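# Load a cartridge into a sealant gun, plunger seated

## Task

Put the cartridge into the sealant gun so that its front end sits all the way forward in the cup of the gun's front ring, with the nozzle poking out through that ring. The plunger rod will only retract while the small thumb plate on the rod, just behind the handle, is held pushed toward the gun's front. End with the plunger's disc touching the cartridge's back end (the trigger is usable for advancing it). The loaded gun must lie on the table itself, not leaning on any other object. Then state that you are done.

## Robot and tools

Robot: two arms, left_arm and right_arm, each with a two-finger parallel gripper and a wrist camera. Bases in the scene frame: left_arm near (+0.026, +0.317, 0) m, right_arm near (+0.005, -0.355, 0) m, both facing +x. The fingers point along the gripper's +z and open and close along its y. The reported hand point (end_effector_position) lies between the finger pads, roughly 1 cm back from the tips.

Scene frame: origin at table height, midway between the two nominal bases; +x out over the table, +z up, +y toward left_arm's side. Arm names do not match image left and right. Reported hand positions and quaternions (wxyz) use this frame and may be off by a few cm, more at long reach.

execute_actions(actions, cameras): actions is a list of actions; each action is up to 15 rows, one per 1/30 s step; a short action repeats its final row until step 15. Every row is one flat list of 14 numbers, each in [-1, 1], covering both arms: left_arm dx, dy, dz, rx, ry, rz, opening, then the same seven for right_arm. dx..rz are an offset, not a pose: measured along scene axes from that arm's Hand target as it stood when the action began (every row counts from that same start, not from the row before; a repeated offset moves further). Scale: 1.0 = 0.6 m for dx, dy, dz and 180 degrees for the rotation vector rx, ry, rz, which turns the hand about its Hand target point. Opening is absolute: +1 fully open (0.094 m), -1 closed. To leave an arm alone send six zeros and its current opening (0 is a real opening command). Images only come back when actions is empty or cameras names them; ["all"] gives all, unknown names invalidate the call.

move(target, speed, blend, opening_speed, grip_force, blocking, cameras): drives grippers in straight lines. target is one 14-number row like above, or a list of up to 15 rows; every row is an offset from the Hand targets at the move's start, not from the previous row. speed in m/s, 0.002 to 2.9, default 0.25 (turn rate up to twice that in rad/s); one value or one per leg. blend in m rounds corners (0 = stop at each). opening_speed: rate of opening change per second on the -1..+1 scale, at least 0.2; use it to close gently. grip_force: newtons per pad, 10 to 50, one number or one per arm; persists; lower forces close slowly. blocking=false returns early while the move continues. The whole move is capped at 10 s. Paths do not avoid obstacles or the other arm; avoid passing near an arm's own base (elbow may whip around). The result adds a move: line: done, off_target, moving, held or fault, plus limits (paced = sent pose clipped, held = steps withheld).

wait(seconds): 0 to 3600, runs the scene with no new commands; ends early if a running move ends. stop(): brakes the running move. zoom_image(camera, region): region [x0, y0, x1, y1] in pixels of that camera's latest image, at most 504 by 504. Cameras: cam_head_left, cam_head_right, cam_high, cam_low, cam_left_wrist, cam_right_wrist, all 896x504. read_manual only gives licence text. finished_scene(scene) ends the scene irreversibly; the scene number is 1 or 2.

Results: Hand target is the last commanded pose after clipping (orientation is limited to 40 degrees from the measured one per step); the next offset counts from it. The gripper often rests short of it, especially at long reach or under load, and may tilt; check position and orientation after each motion and correct with an explicit offset. grip_measured is the measured finger opening on the command scale; it keeps following the command after contact, so it does not reveal a touch. A hard part reads up to about 0.064 narrower than its size under full squeeze. grip_effort_nm is gripper motor effort (negative closing), not pad force. Joint torques, joint velocities ("within noise" when still), motor temperatures and Tool commands also appear; step readings of hand position appear only for execute_actions.

Cautions: do not drop parts or release them while moving, do not slam into the table, fixtures or heavy items, and keep everything on the table (anything off it fails the task). Never let the grippers, wrist cameras or fingers press on each other; closing on the other arm's fingers counts as a collision. An arm blocked by something keeps pushing until told to back off: command a target behind the gripper to relieve it. Motors heat when holding loads, stretched out or pushing; 75 °C gives MOTOR HOT, 90 °C folds the arm and disables it. Loose objects may be nudged occasionally. Faster moves strike harder and stray more.

Each tool is called after ">>>" as a command line: name --argument value for each argument, lists and objects as JSON in quotes; but a table of rows of numbers goes row by row, as --pt "numbers of a row", without its own name.

## Session

>>> execute_actions --actions '[]'

Scene clock: 0.00 s.
left_arm: end_effector_position=(+0.3993, +0.3760, +0.0715) grip_measured=+1.000 grip_effort_nm=n/a end_effector_quat_wxyz=(+0.556, -0.060, +0.820, +0.121) | right_arm: end_effector_position=(+0.3998, -0.3613, +0.0758) grip_measured=+1.000 grip_effort_nm=n/a end_effector_quat_wxyz=(+0.556, +0.033, +0.830, +0.028)
Joint positions: left_arm=[0.012 1.578 0.292 0.917 -0.215 0.059 0.094] | right_arm=[-0.031 1.576 0.372 0.813 -0.041 0.073 0.094]
Joint velocities: within noise
Joint torques (N m): no reading
Motor temperatures (°C): left_arm=[24 27 30 26 23 22 23] | right_arm=[25 33 31 34 23 22 24]
Heat: left arm: 30 °C; right arm: 34 °C.
Hand target: left_arm +0.4010, +0.3761, +0.0745; +0.560, -0.060, +0.817, +0.121 | right_arm +0.4001, -0.3613, +0.0752; +0.554, +0.033, +0.832, +0.028
Tool commands: left_gripper/opening=+1.0 right_gripper/opening=+1.0

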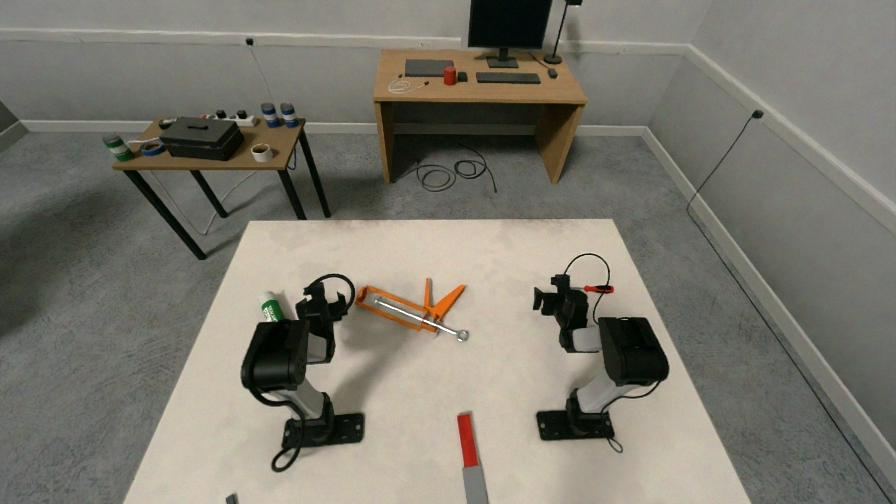

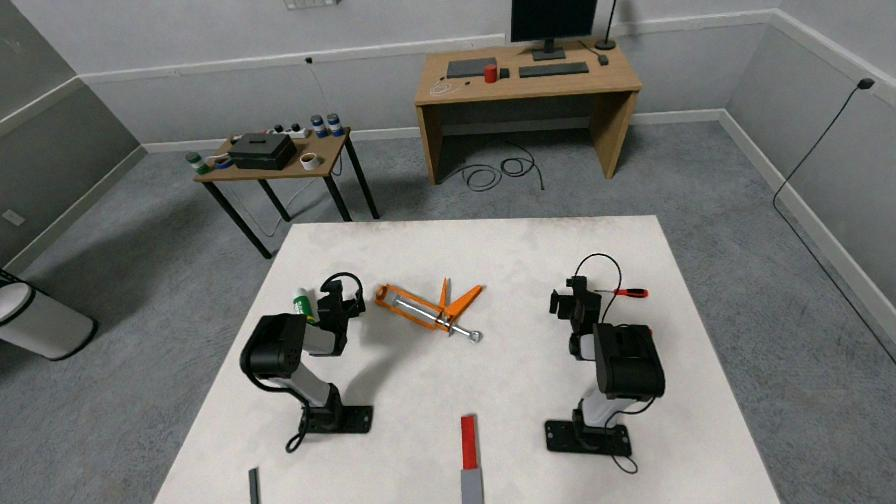

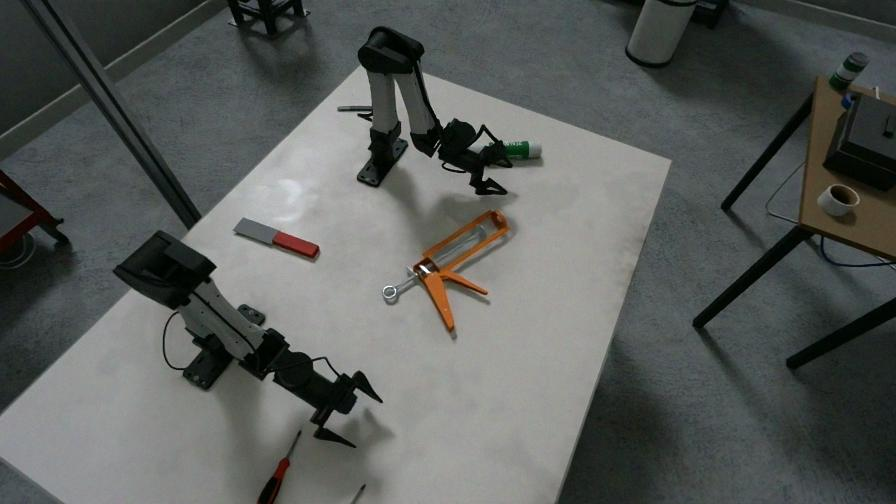

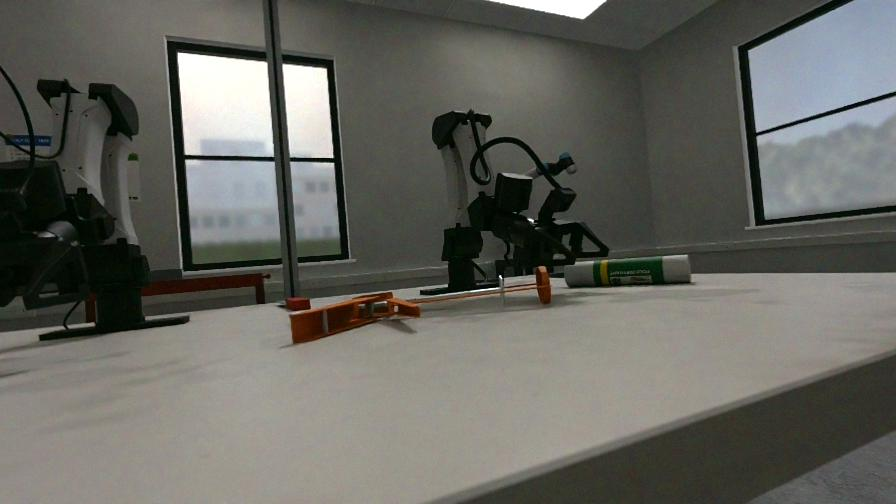

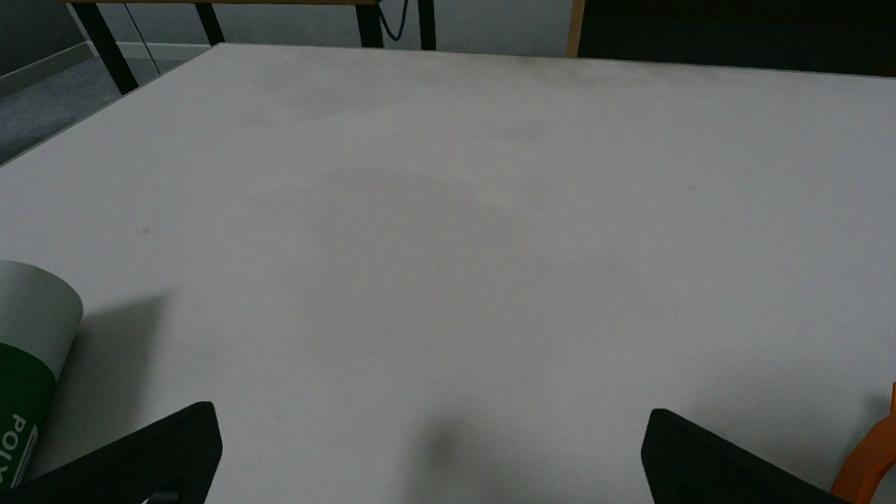

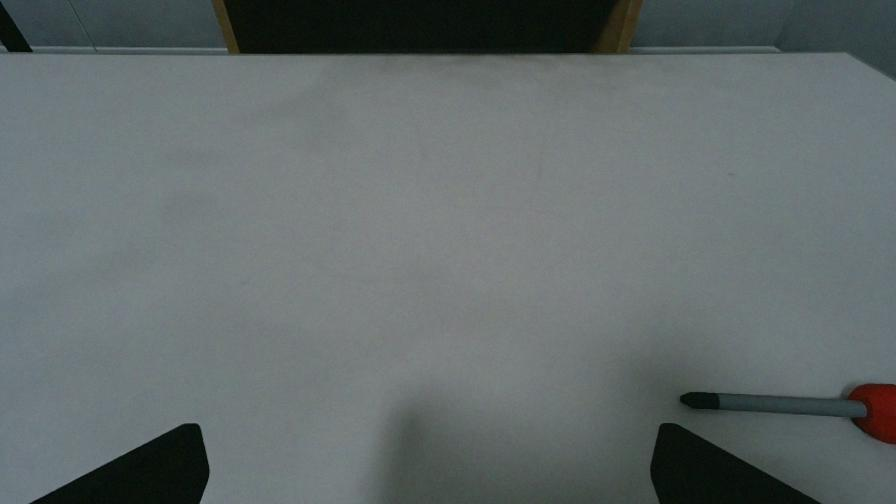

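>>> zoom_image --camera "cam_high" --region '[370, 190, 530, 350]'

>>> zoom_image --camera "cam_head_left" --region '[250, 260, 480, 360]'

>>> zoom_image --camera "cam_low" --region '[280, 220, 700, 360]'

>>> zoom_image --camera "cam_high" --region '[440, 110, 570, 210]'

>>> zoom_image --camera "cam_head_right" --region '[280, 260, 500, 360]'

Scaled by 3.150 from the camera's image (finer frame: 1280x720).

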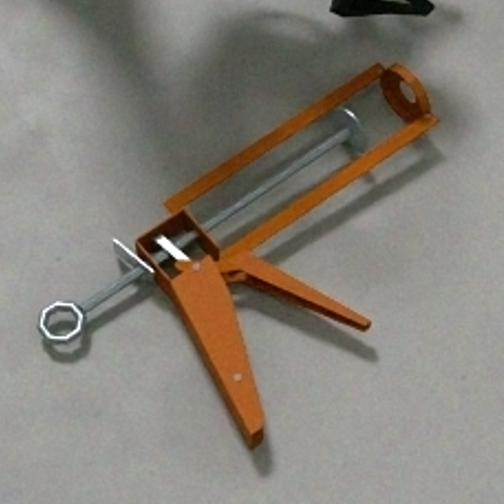

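Scaled by 2.191 from the camera's image (finer frame: 1280x720).

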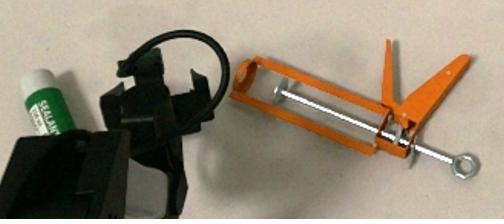

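Scaled by 1.200 from the camera's image (finer frame: 1280x720).

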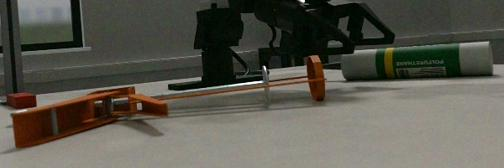

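Scaled by 3.877 from the camera's image (finer frame: 1280x720).

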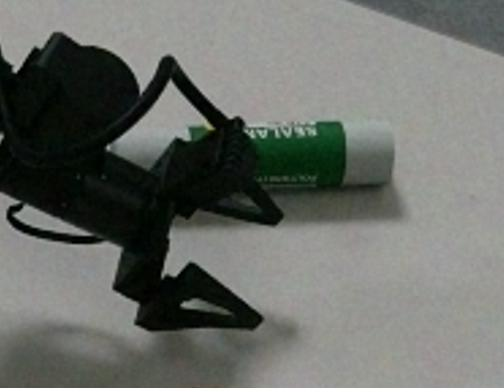

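Scaled by 2.291 from the camera's image (finer frame: 1280x720).

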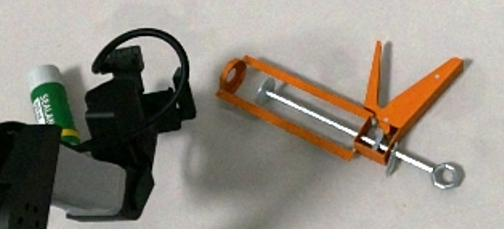

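>>> move --pt "-0.068 0.1 0.292 -0.082 0.377 -0.041 1 -0.117 0.602 0.292 -0.019 0.376 0.022 1" --cameras '["all"]'

Scene clock: 5.13 s.
left_arm: end_effector_position=(+0.3618, +0.4331, +0.2394) grip_measured=+1.000 grip_effort_nm=-0.01 end_effector_quat_wxyz=(+0.105, -0.003, +0.994, +0.032) | right_arm: end_effector_position=(+0.3293, -0.0020, +0.2591) grip_measured=+1.000 grip_effort_nm=0.01 end_effector_quat_wxyz=(+0.155, -0.006, +0.976, +0.155)
Joint positions: left_arm=[0.291 1.776 1.984 -1.559 0.009 0.329 0.094] | right_arm=[0.838 2.198 2.625 -1.556 0.018 0.818 0.094]
Joint torques (N m): left_arm=[0.36 -10.61 8.42 0.81 0.04 0.02] | right_arm=[-0.29 -11.11 8.9 1.12 -0.03 0.15]
Heat: left arm: 31 °C; right arm: 34 °C.
Hand target: left_arm +0.3602, +0.4361, +0.2496; +0.005, -0.001, +1.000, +0.000 | right_arm +0.3299, -0.0002, +0.2504; -0.004, +0.001, +1.000, -0.001
Off the commanded pose: left_arm 0.011 m, 12 deg | right_arm 0.009 m, 26 deg.
joint sent to its limit (left arm) — joint 4 (wrist pitch), lower limit. The joint targets are off in orientation, not in position.
joint sent to its limit (right arm) — joint 4 (wrist pitch), lower limit. The joint targets are off in orientation, not in position.
move: off_target (left_arm, right_arm)
cam_left_wrist: T_world_to_cam=[[0.043, -0.99745, -0.05703, 0.42811], [-0.98684, -0.05131, 0.15335, 0.38503], [-0.15589, 0.04969, -0.98652, 0.35847]] pos_world=[0.41743, 0.42895, 0.31901]
cam_right_wrist: T_world_to_cam=[[0.12369, -0.94944, -0.28857, 0.02546], [-0.99191, -0.12669, -0.00833, 0.37424], [-0.02865, 0.28727, -0.95742, 0.33975]] pos_world=[0.3778, -0.02601, 0.33575]

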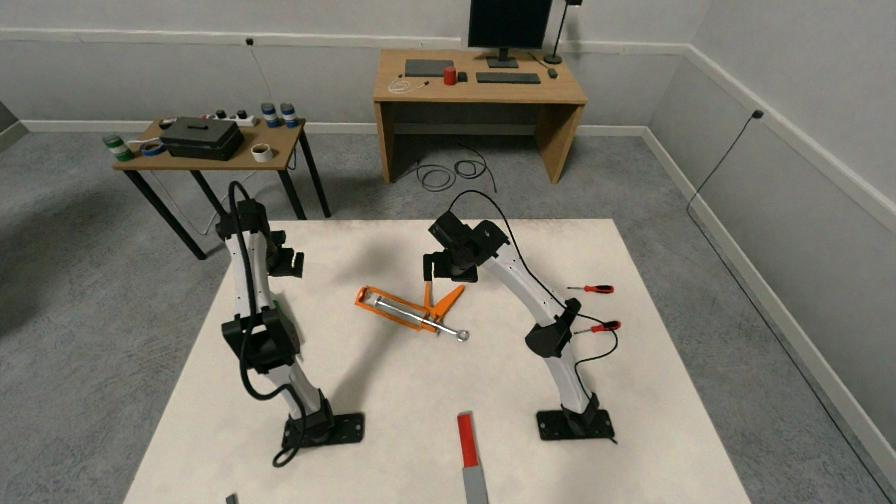

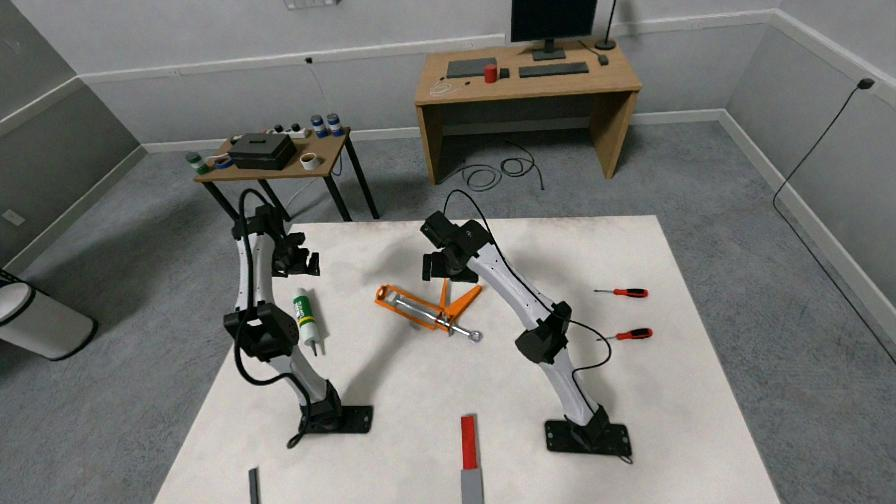

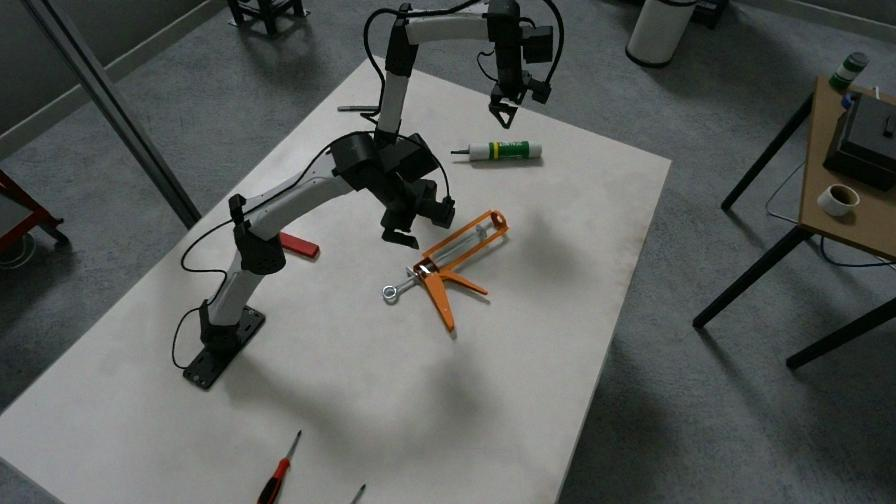

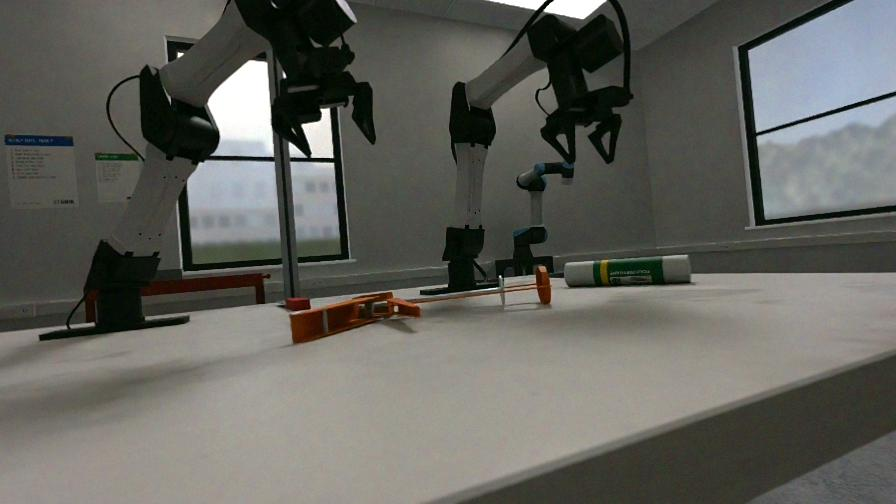

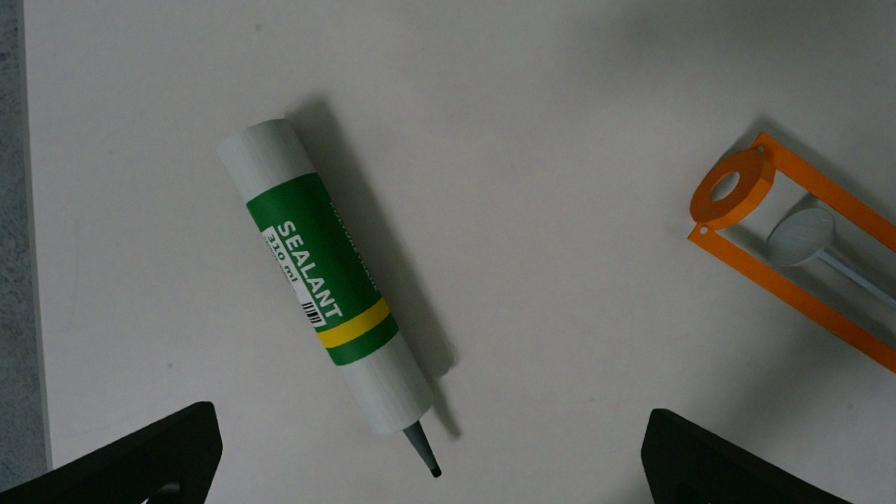

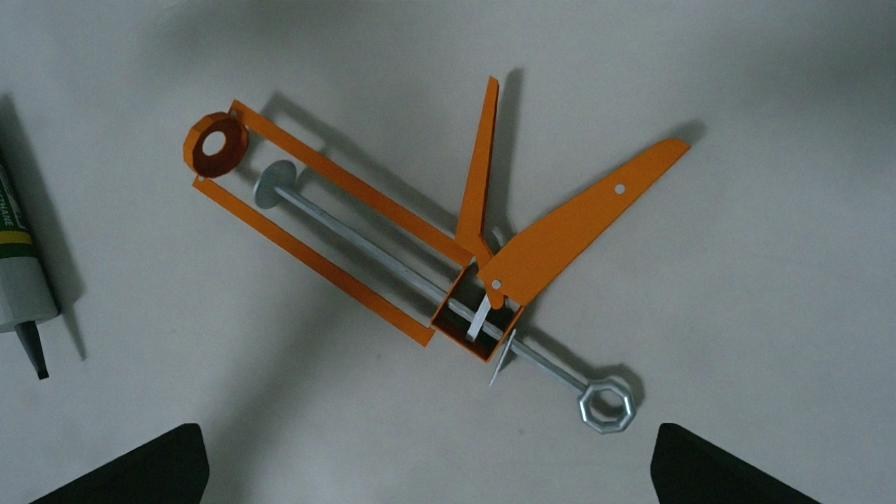

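>>> zoom_image --camera "cam_right_wrist" --region '[400, 220, 660, 450]'

>>> zoom_image --camera "cam_right_wrist" --region '[160, 80, 360, 250]'

>>> zoom_image --camera "cam_low" --region '[280, 240, 580, 360]'

Scaled by 1.938 from the camera's image (finer frame: 1280x720).

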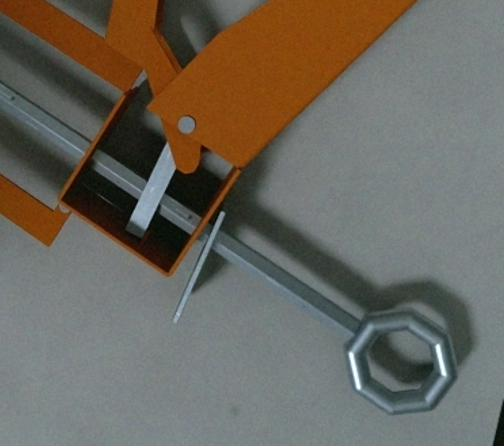

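Scaled by 2.520 from the camera's image (finer frame: 1280x720).

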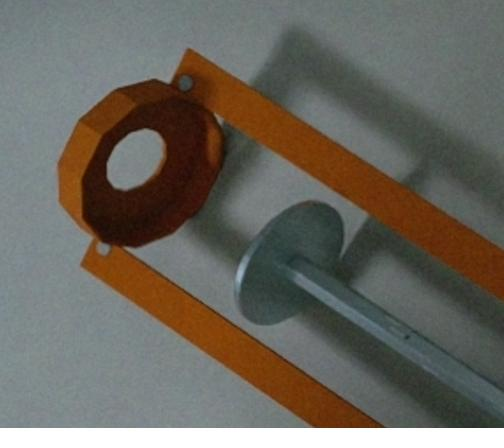

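Scaled by 1.680 from the camera's image (finer frame: 1280x720).

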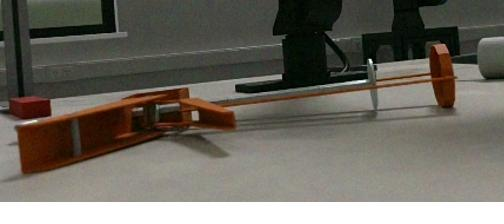

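>>> move --pt "0 0 0 0 0 0 1 -0.133 -0.217 -0.167 0.128 -0.196 0.353 1" --pt "-0.0795 -0.654 -0.216 0 0 -0.1306 1 -0.133 -0.217 -0.167 0.128 -0.196 0.353 1" --cameras '["all"]'

Scene clock: 17.93 s.
left_arm: end_effector_position=(+0.3112, +0.0472, +0.1200) grip_measured=+1.000 grip_effort_nm=-0.01 end_effector_quat_wxyz=(+0.009, +0.210, +0.978, +0.003) | right_arm: end_effector_position=(+0.2519, -0.1284, +0.1508) grip_measured=+1.000 grip_effort_nm=0.01 end_effector_quat_wxyz=(+0.279, -0.513, +0.792, +0.180)
Joint positions: left_arm=[-0.811 2.035 1.868 -1.392 -0.015 -0.341 0.094] | right_arm=[0.565 1.287 0.972 -0.666 -0.354 -0.48 0.094]
Joint torques (N m): left_arm=[-0.21 -11.25 8.64 0.28 0.16 -0.21] | right_arm=[-0.77 -7.34 6.23 1.77 -0.3 0]
Motor temperatures (°C): left_arm=[24 32 33 27 23 22 23] | right_arm=[25 36 33 35 23 22 24]
Heat: left arm: 33 °C; right arm: 36 °C.
Hand target: left_arm +0.3125, +0.0438, +0.1199; +0.004, +0.203, +0.979, -0.001 | right_arm +0.2502, -0.1304, +0.1503; +0.283, -0.514, +0.788, +0.184
Off the commanded pose: left_arm 0.004 m, 1 deg | right_arm 0.003 m, 1 deg.
move: done
cam_left_wrist: T_world_to_cam=[[-0.38263, -0.92384, -0.01109, 0.16211], [-0.86902, 0.3558, 0.34382, 0.25483], [-0.31369, 0.14119, -0.93897, 0.29117]] pos_world=[0.37481, 0.01799, 0.18758]
cam_right_wrist: T_world_to_cam=[[0.93347, -0.35708, 0.0335, -0.29266], [-0.32638, -0.88451, -0.33334, 0.06461], [0.14866, 0.30023, -0.94221, 0.22482]] pos_world=[0.26085, -0.11485, 0.24317]

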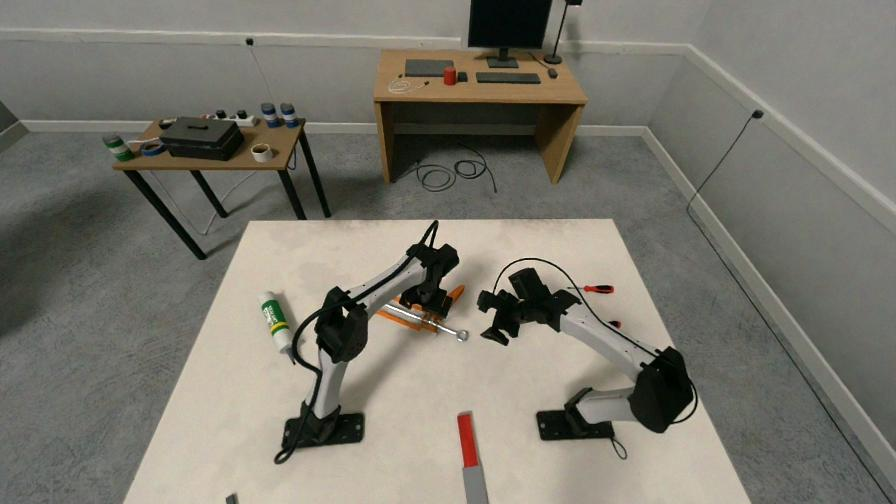

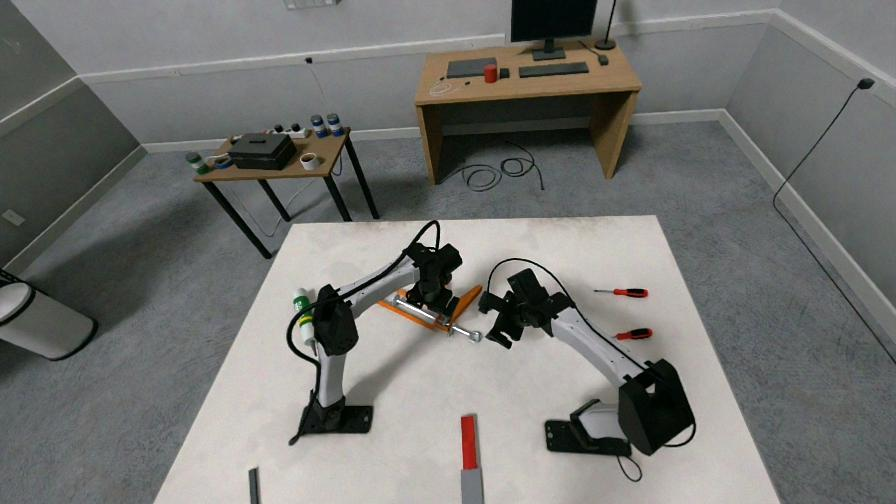

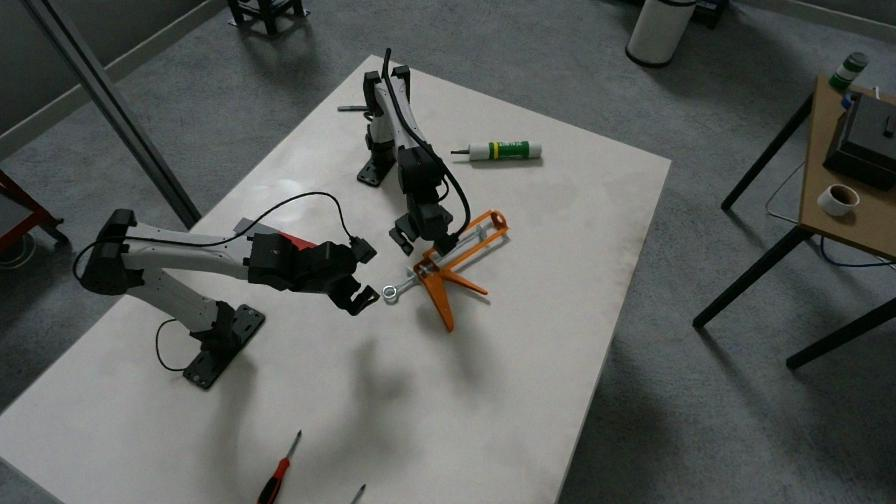

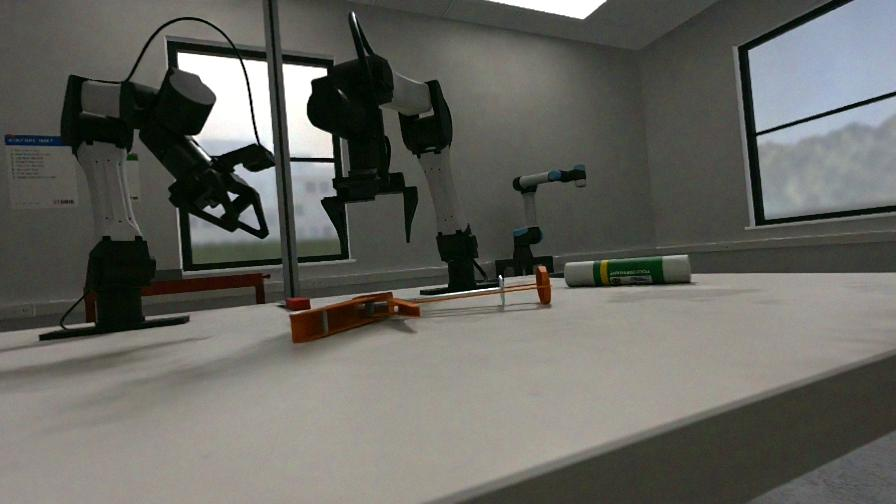

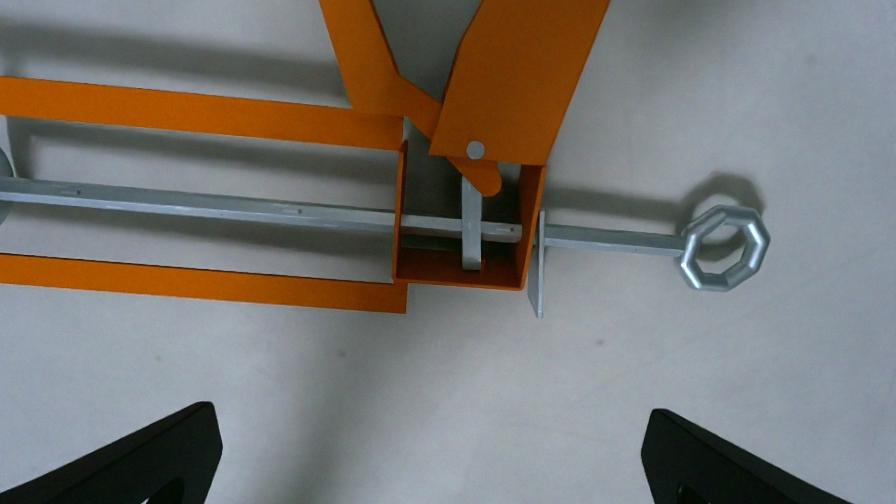

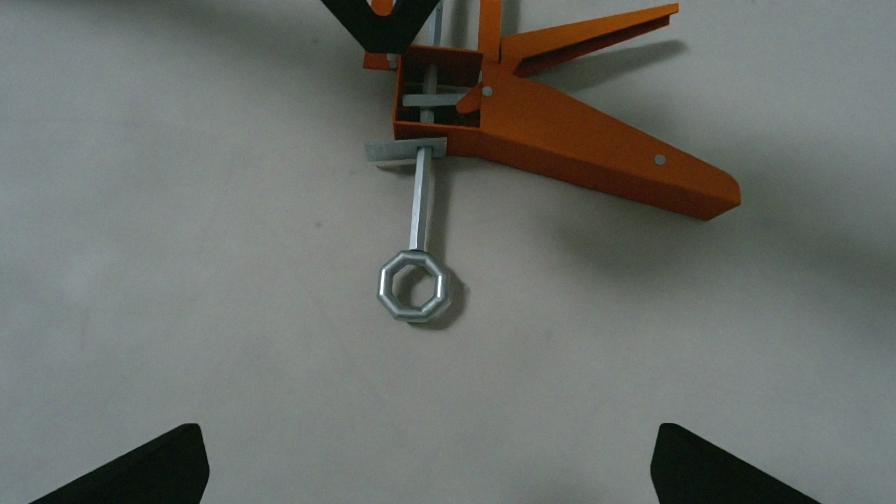

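>>> zoom_image --camera "cam_left_wrist" --region '[360, 90, 620, 340]'

>>> zoom_image --camera "cam_right_wrist" --region '[350, 20, 560, 220]'

>>> zoom_image --camera "cam_low" --region '[280, 250, 440, 350]'

>>> zoom_image --camera "cam_low" --region '[420, 240, 700, 330]'

Scaled by 1.938 from the camera's image (finer frame: 1280x720).

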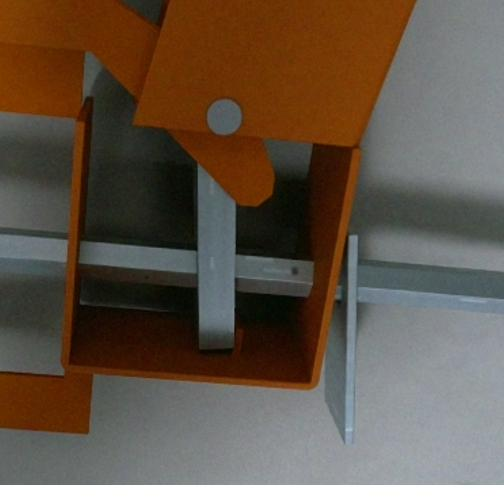

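Scaled by 2.400 from the camera's image (finer frame: 1280x720).

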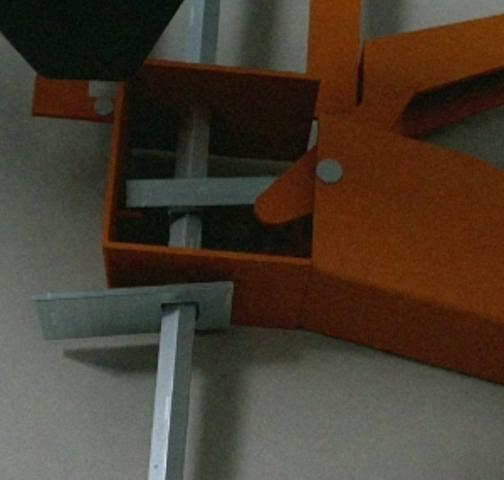

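Scaled by 3.150 from the camera's image (finer frame: 1280x720).

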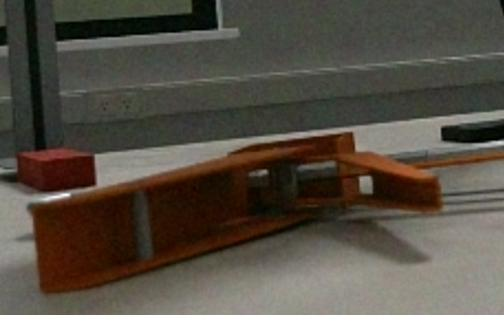

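Scaled by 1.800 from the camera's image (finer frame: 1280x720).

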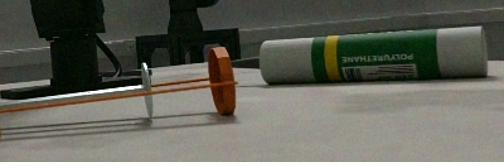

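>>> move --target '[0.003,-0.021,-0.1133,0.01,0,0,1,0,0,0,0,0,0,1]' --cameras '["cam_left_wrist","cam_right_wrist","cam_low"]'

Scene clock: 20.90 s.
left_arm: end_effector_position=(+0.3138, +0.0320, +0.0566) grip_measured=+1.000 grip_effort_nm=-0.01 end_effector_quat_wxyz=(+0.000, +0.207, +0.978, +0.009) | right_arm: end_effector_position=(+0.2519, -0.1284, +0.1508) grip_measured=+1.000 grip_effort_nm=0.01 end_effector_quat_wxyz=(+0.279, -0.513, +0.792, +0.180)
Joint positions: left_arm=[-0.833 2.12 1.745 -1.205 -0.015 -0.371 0.094] | right_arm=[0.565 1.287 0.972 -0.666 -0.354 -0.48 0.094]
Joint torques (N m): left_arm=[-0.8 -12.56 5.87 0.43 -0.08 -0.19] | right_arm=[-0.8 -7.35 6.24 1.77 -0.3 -0.01]
Heat: left arm: 33 °C; right arm: 36 °C.
Hand target: left_arm +0.3144, +0.0311, +0.0521; +0.001, +0.203, +0.979, +0.014 | right_arm +0.2502, -0.1304, +0.1503; +0.283, -0.514, +0.788, +0.184
Off the commanded pose: left_arm 0.005 m, 1 deg | right_arm 0.003 m, 1 deg.
move: done
cam_left_wrist: T_world_to_cam=[[-0.37649, -0.92622, -0.01944, 0.14699], [-0.86585, 0.34434, 0.36296, 0.28267], [-0.32948, 0.15348, -0.9316, 0.23872]] pos_world=[0.37875, 0.00217, 0.12265]
cam_right_wrist: T_world_to_cam=[[0.93347, -0.35708, 0.0335, -0.29266], [-0.32638, -0.88451, -0.33334, 0.06461], [0.14866, 0.30023, -0.94221, 0.22482]] pos_world=[0.26085, -0.11485, 0.24317]
Images, in order (width x height): cam_low 896x504, cam_left_wrist 896x504, cam_right_wrist 896x504.

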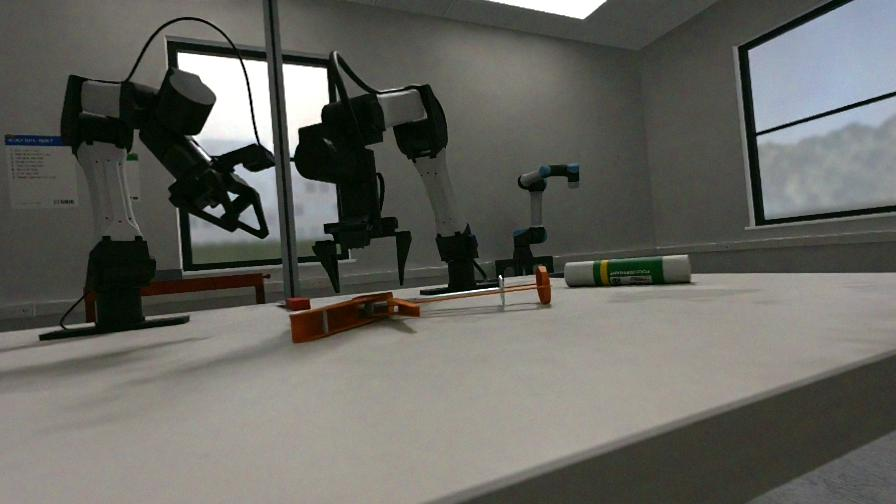

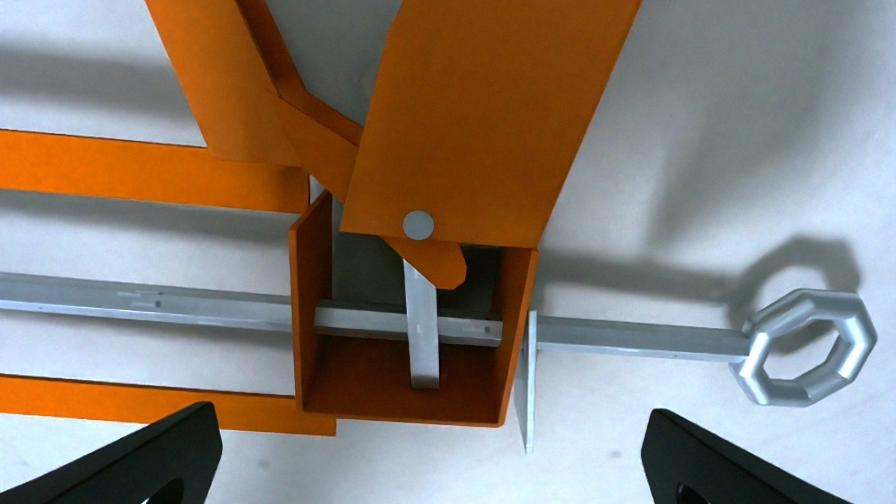

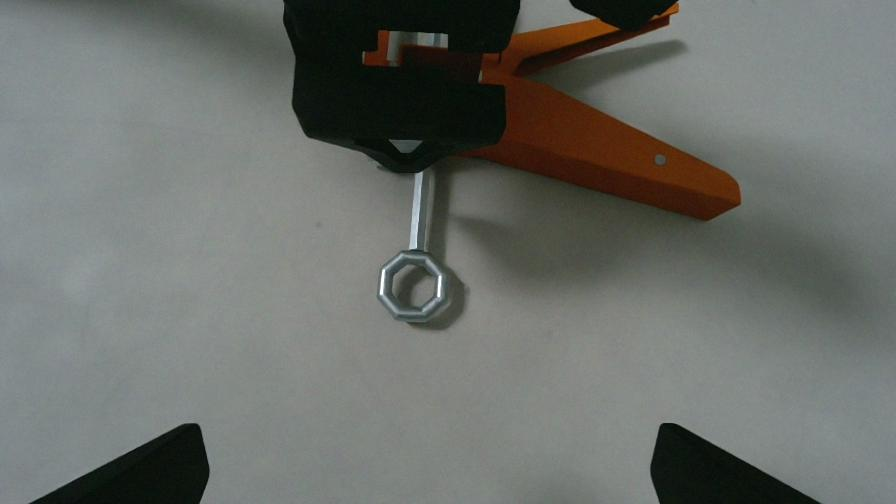

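>>> move --pt "-0.0017 0.0132 -0.005 0 0 0 1 0 0 0 0 0 0 1" --pt "-0.0017 0.0132 -0.028 0 0 0 1 0 0 0 0 0 0 1" --speed 0.08 --cameras '["cam_left_wrist","cam_low"]'

Scene clock: 23.70 s.
left_arm: end_effector_position=(+0.3110, +0.0349, +0.0376) grip_measured=+1.000 grip_effort_nm=-0.01 end_effector_quat_wxyz=(-0.001, +0.207, +0.978, +0.010) | right_arm: end_effector_position=(+0.2519, -0.1284, +0.1508) grip_measured=+1.000 grip_effort_nm=0.01 end_effector_quat_wxyz=(+0.279, -0.513, +0.792, +0.180)
Joint positions: left_arm=[-0.833 2.12 1.668 -1.132 -0.015 -0.371 0.094] | right_arm=[0.565 1.287 0.972 -0.666 -0.354 -0.48 0.094]
Joint torques (N m): left_arm=[0.29 -14.11 4.93 0.49 -0.08 -0.09] | right_arm=[-0.75 -7.35 6.24 1.77 -0.3 0]
Heat: left arm: 33 °C; right arm: 36 °C.
Hand target: left_arm +0.3133, +0.0391, +0.0352; +0.001, +0.203, +0.979, +0.014 | right_arm +0.2502, -0.1304, +0.1503; +0.283, -0.514, +0.788, +0.184
Off the commanded pose: left_arm 0.005 m, 1 deg | right_arm 0.003 m, 1 deg.
move: done
cam_left_wrist: T_world_to_cam=[[-0.37654, -0.92617, -0.02062, 0.14829], [-0.86506, 0.34355, 0.36558, 0.2857], [-0.3315, 0.15549, -0.93055, 0.22012]] pos_world=[0.37595, 0.00496, 0.10345]
Images, in order (width x height): cam_low 896x504, cam_left_wrist 896x504.

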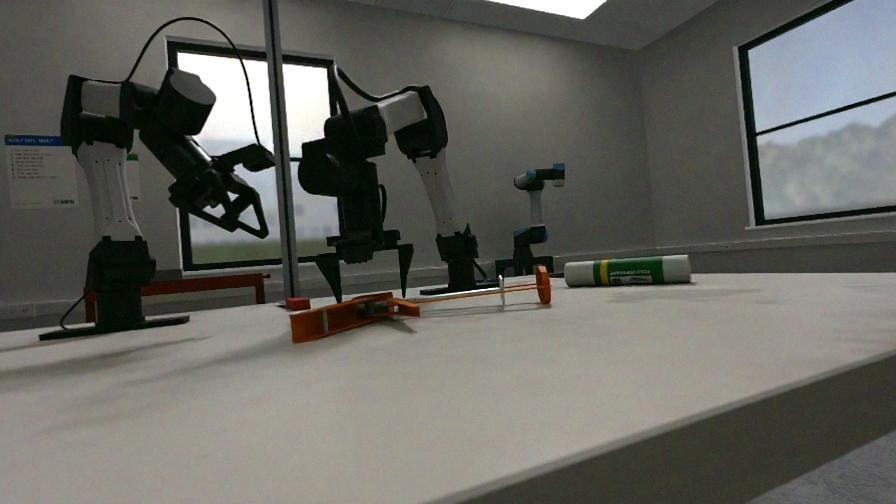

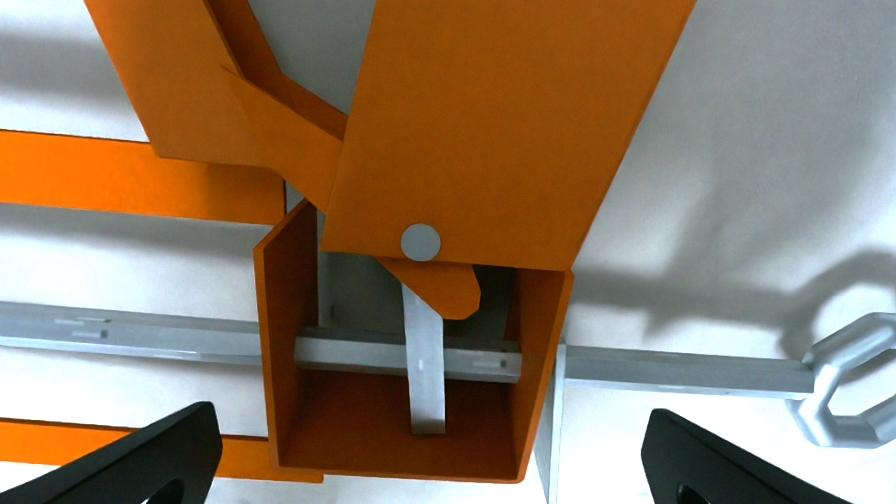

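>>> move --target '[0.007,0.0085,-0.0125,0,0,0,1,0,0,0,0,0,0,1]' --speed 0.08 --cameras '["cam_left_wrist","cam_low"]'

>>> zoom_image --camera "cam_low" --region '[280, 230, 440, 350]'

Scene clock: 24.77 s.
left_arm: end_effector_position=(+0.3134, +0.0411, +0.0320) grip_measured=+1.000 grip_effort_nm=-0.01 end_effector_quat_wxyz=(-0.004, +0.204, +0.979, +0.011) | right_arm: end_effector_position=(+0.2519, -0.1284, +0.1508) grip_measured=+1.000 grip_effort_nm=0.01 end_effector_quat_wxyz=(+0.279, -0.513, +0.792, +0.180)
Joint positions: left_arm=[-0.818 2.12 1.646 -1.114 -0.015 -0.361 0.094] | right_arm=[0.565 1.287 0.972 -0.666 -0.354 -0.48 0.094]
Joint torques (N m): left_arm=[0.36 -13.37 4.86 0.61 -0.07 -0.01] | right_arm=[-0.79 -7.35 6.22 1.77 -0.3 0]
Heat: left arm: 33 °C; right arm: 36 °C.
Hand target: left_arm +0.3175, +0.0442, +0.0277; +0.001, +0.203, +0.979, +0.014 | right_arm +0.2502, -0.1304, +0.1503; +0.283, -0.514, +0.788, +0.184
Off the commanded pose: left_arm 0.007 m, 1 deg | right_arm 0.003 m, 1 deg.
move: done
cam_left_wrist: T_world_to_cam=[[-0.371, -0.92836, -0.02242, 0.1532], [-0.86577, 0.33705, 0.36992, 0.28813], [-0.33586, 0.15665, -0.92879, 0.21608]] pos_world=[0.37886, 0.01127, 0.09754]
Images, in order (width x height): cam_low 896x504, cam_left_wrist 896x504.

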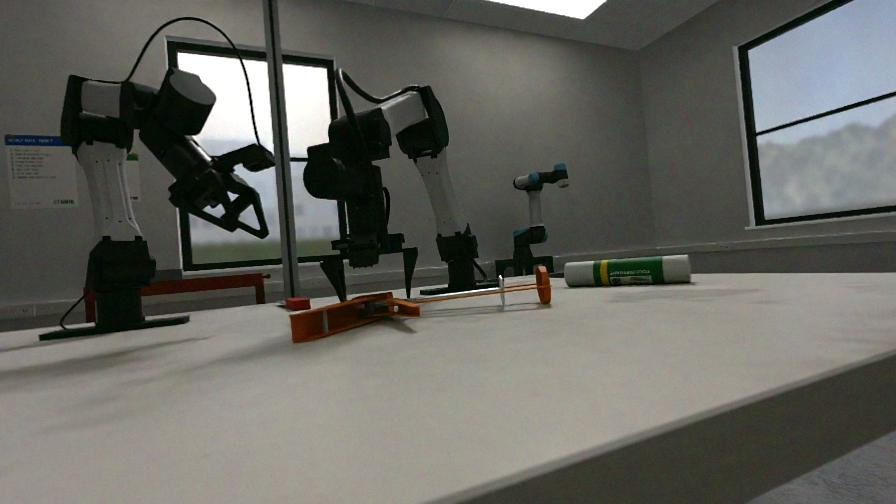

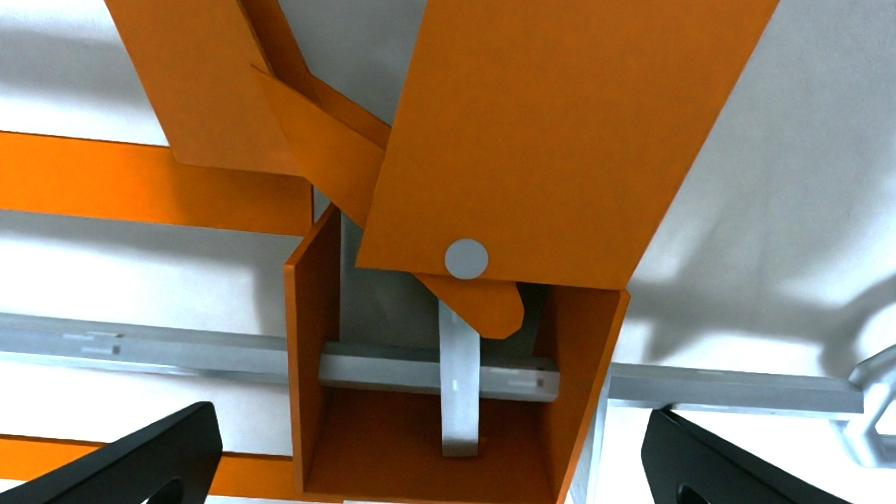

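Scaled by 3.150 from the camera's image (finer frame: 1280x720).

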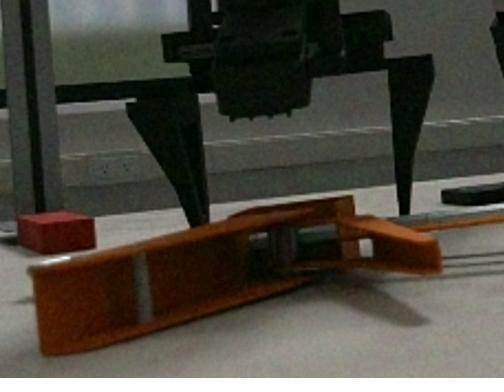

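>>> move --pt "0.002 -0.005 0.01 0 0 0 1 0 0 0 0 0 0 1" --pt "0.004 -0.0075 0.006 0 0 0 1 0 0 0 0 0 0 1" --pt "0.004 -0.0075 -0.004 0 0 0 1 0 0 0 0 0 0 1" --speed 0.08 --cameras '["cam_left_wrist","cam_low"]'

>>> zoom_image --camera "cam_low" --region '[280, 230, 440, 350]'

Scene clock: 26.27 s.
left_arm: end_effector_position=(+0.3134, +0.0411, +0.0320) grip_measured=+1.000 grip_effort_nm=-0.01 end_effector_quat_wxyz=(-0.004, +0.204, +0.979, +0.011) | right_arm: end_effector_position=(+0.2519, -0.1284, +0.1508) grip_measured=+1.000 grip_effort_nm=0.01 end_effector_quat_wxyz=(+0.279, -0.513, +0.792, +0.180)
Joint positions: left_arm=[-0.818 2.12 1.646 -1.115 -0.015 -0.361 0.094] | right_arm=[0.565 1.287 0.972 -0.666 -0.354 -0.48 0.094]
Joint torques (N m): left_arm=[0.01 -11.38 6.9 0.58 -0.08 -0.05] | right_arm=[-0.77 -7.34 6.24 1.77 -0.3 0]
Heat: left arm: 33 °C; right arm: 36 °C.
Hand target: left_arm +0.3199, +0.0397, +0.0253; +0.001, +0.203, +0.979, +0.014 | right_arm +0.2502, -0.1304, +0.1503; +0.283, -0.514, +0.788, +0.184
Off the commanded pose: left_arm 0.009 m, 1 deg | right_arm 0.003 m, 1 deg.
move: done
cam_left_wrist: T_world_to_cam=[[-0.37098, -0.92837, -0.02251, 0.1532], [-0.86565, 0.33694, 0.37029, 0.28809], [-0.33618, 0.15686, -0.92864, 0.21609]] pos_world=[0.37886, 0.01127, 0.09744]
Images, in order (width x height): cam_low 896x504, cam_left_wrist 896x504.

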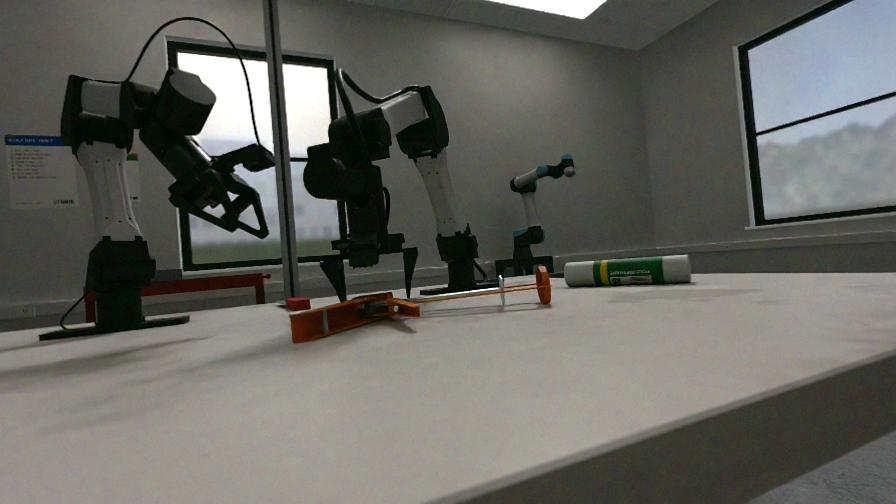

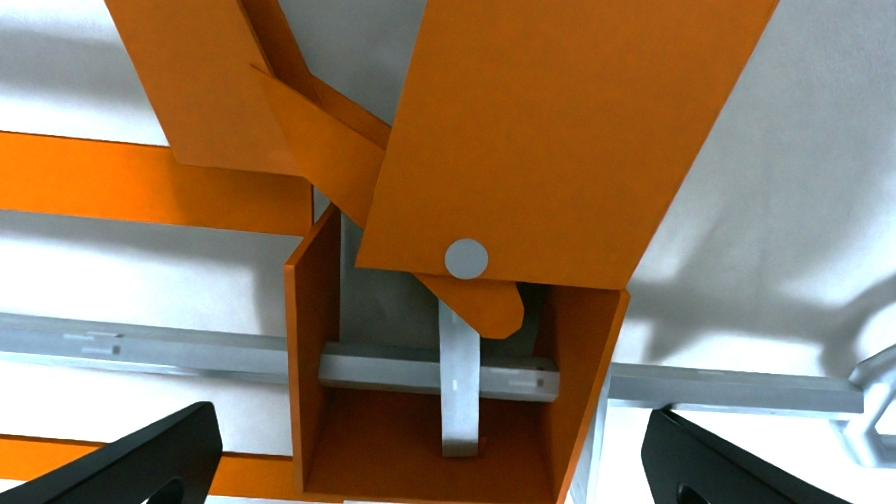

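Scaled by 3.150 from the camera's image (finer frame: 1280x720).

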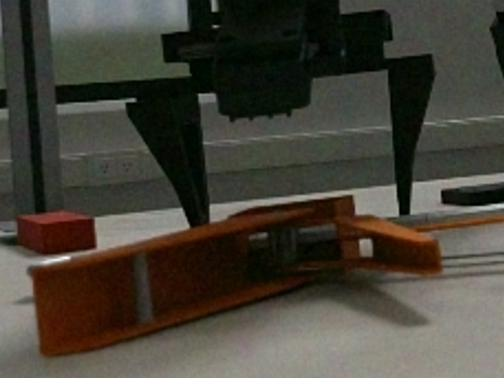

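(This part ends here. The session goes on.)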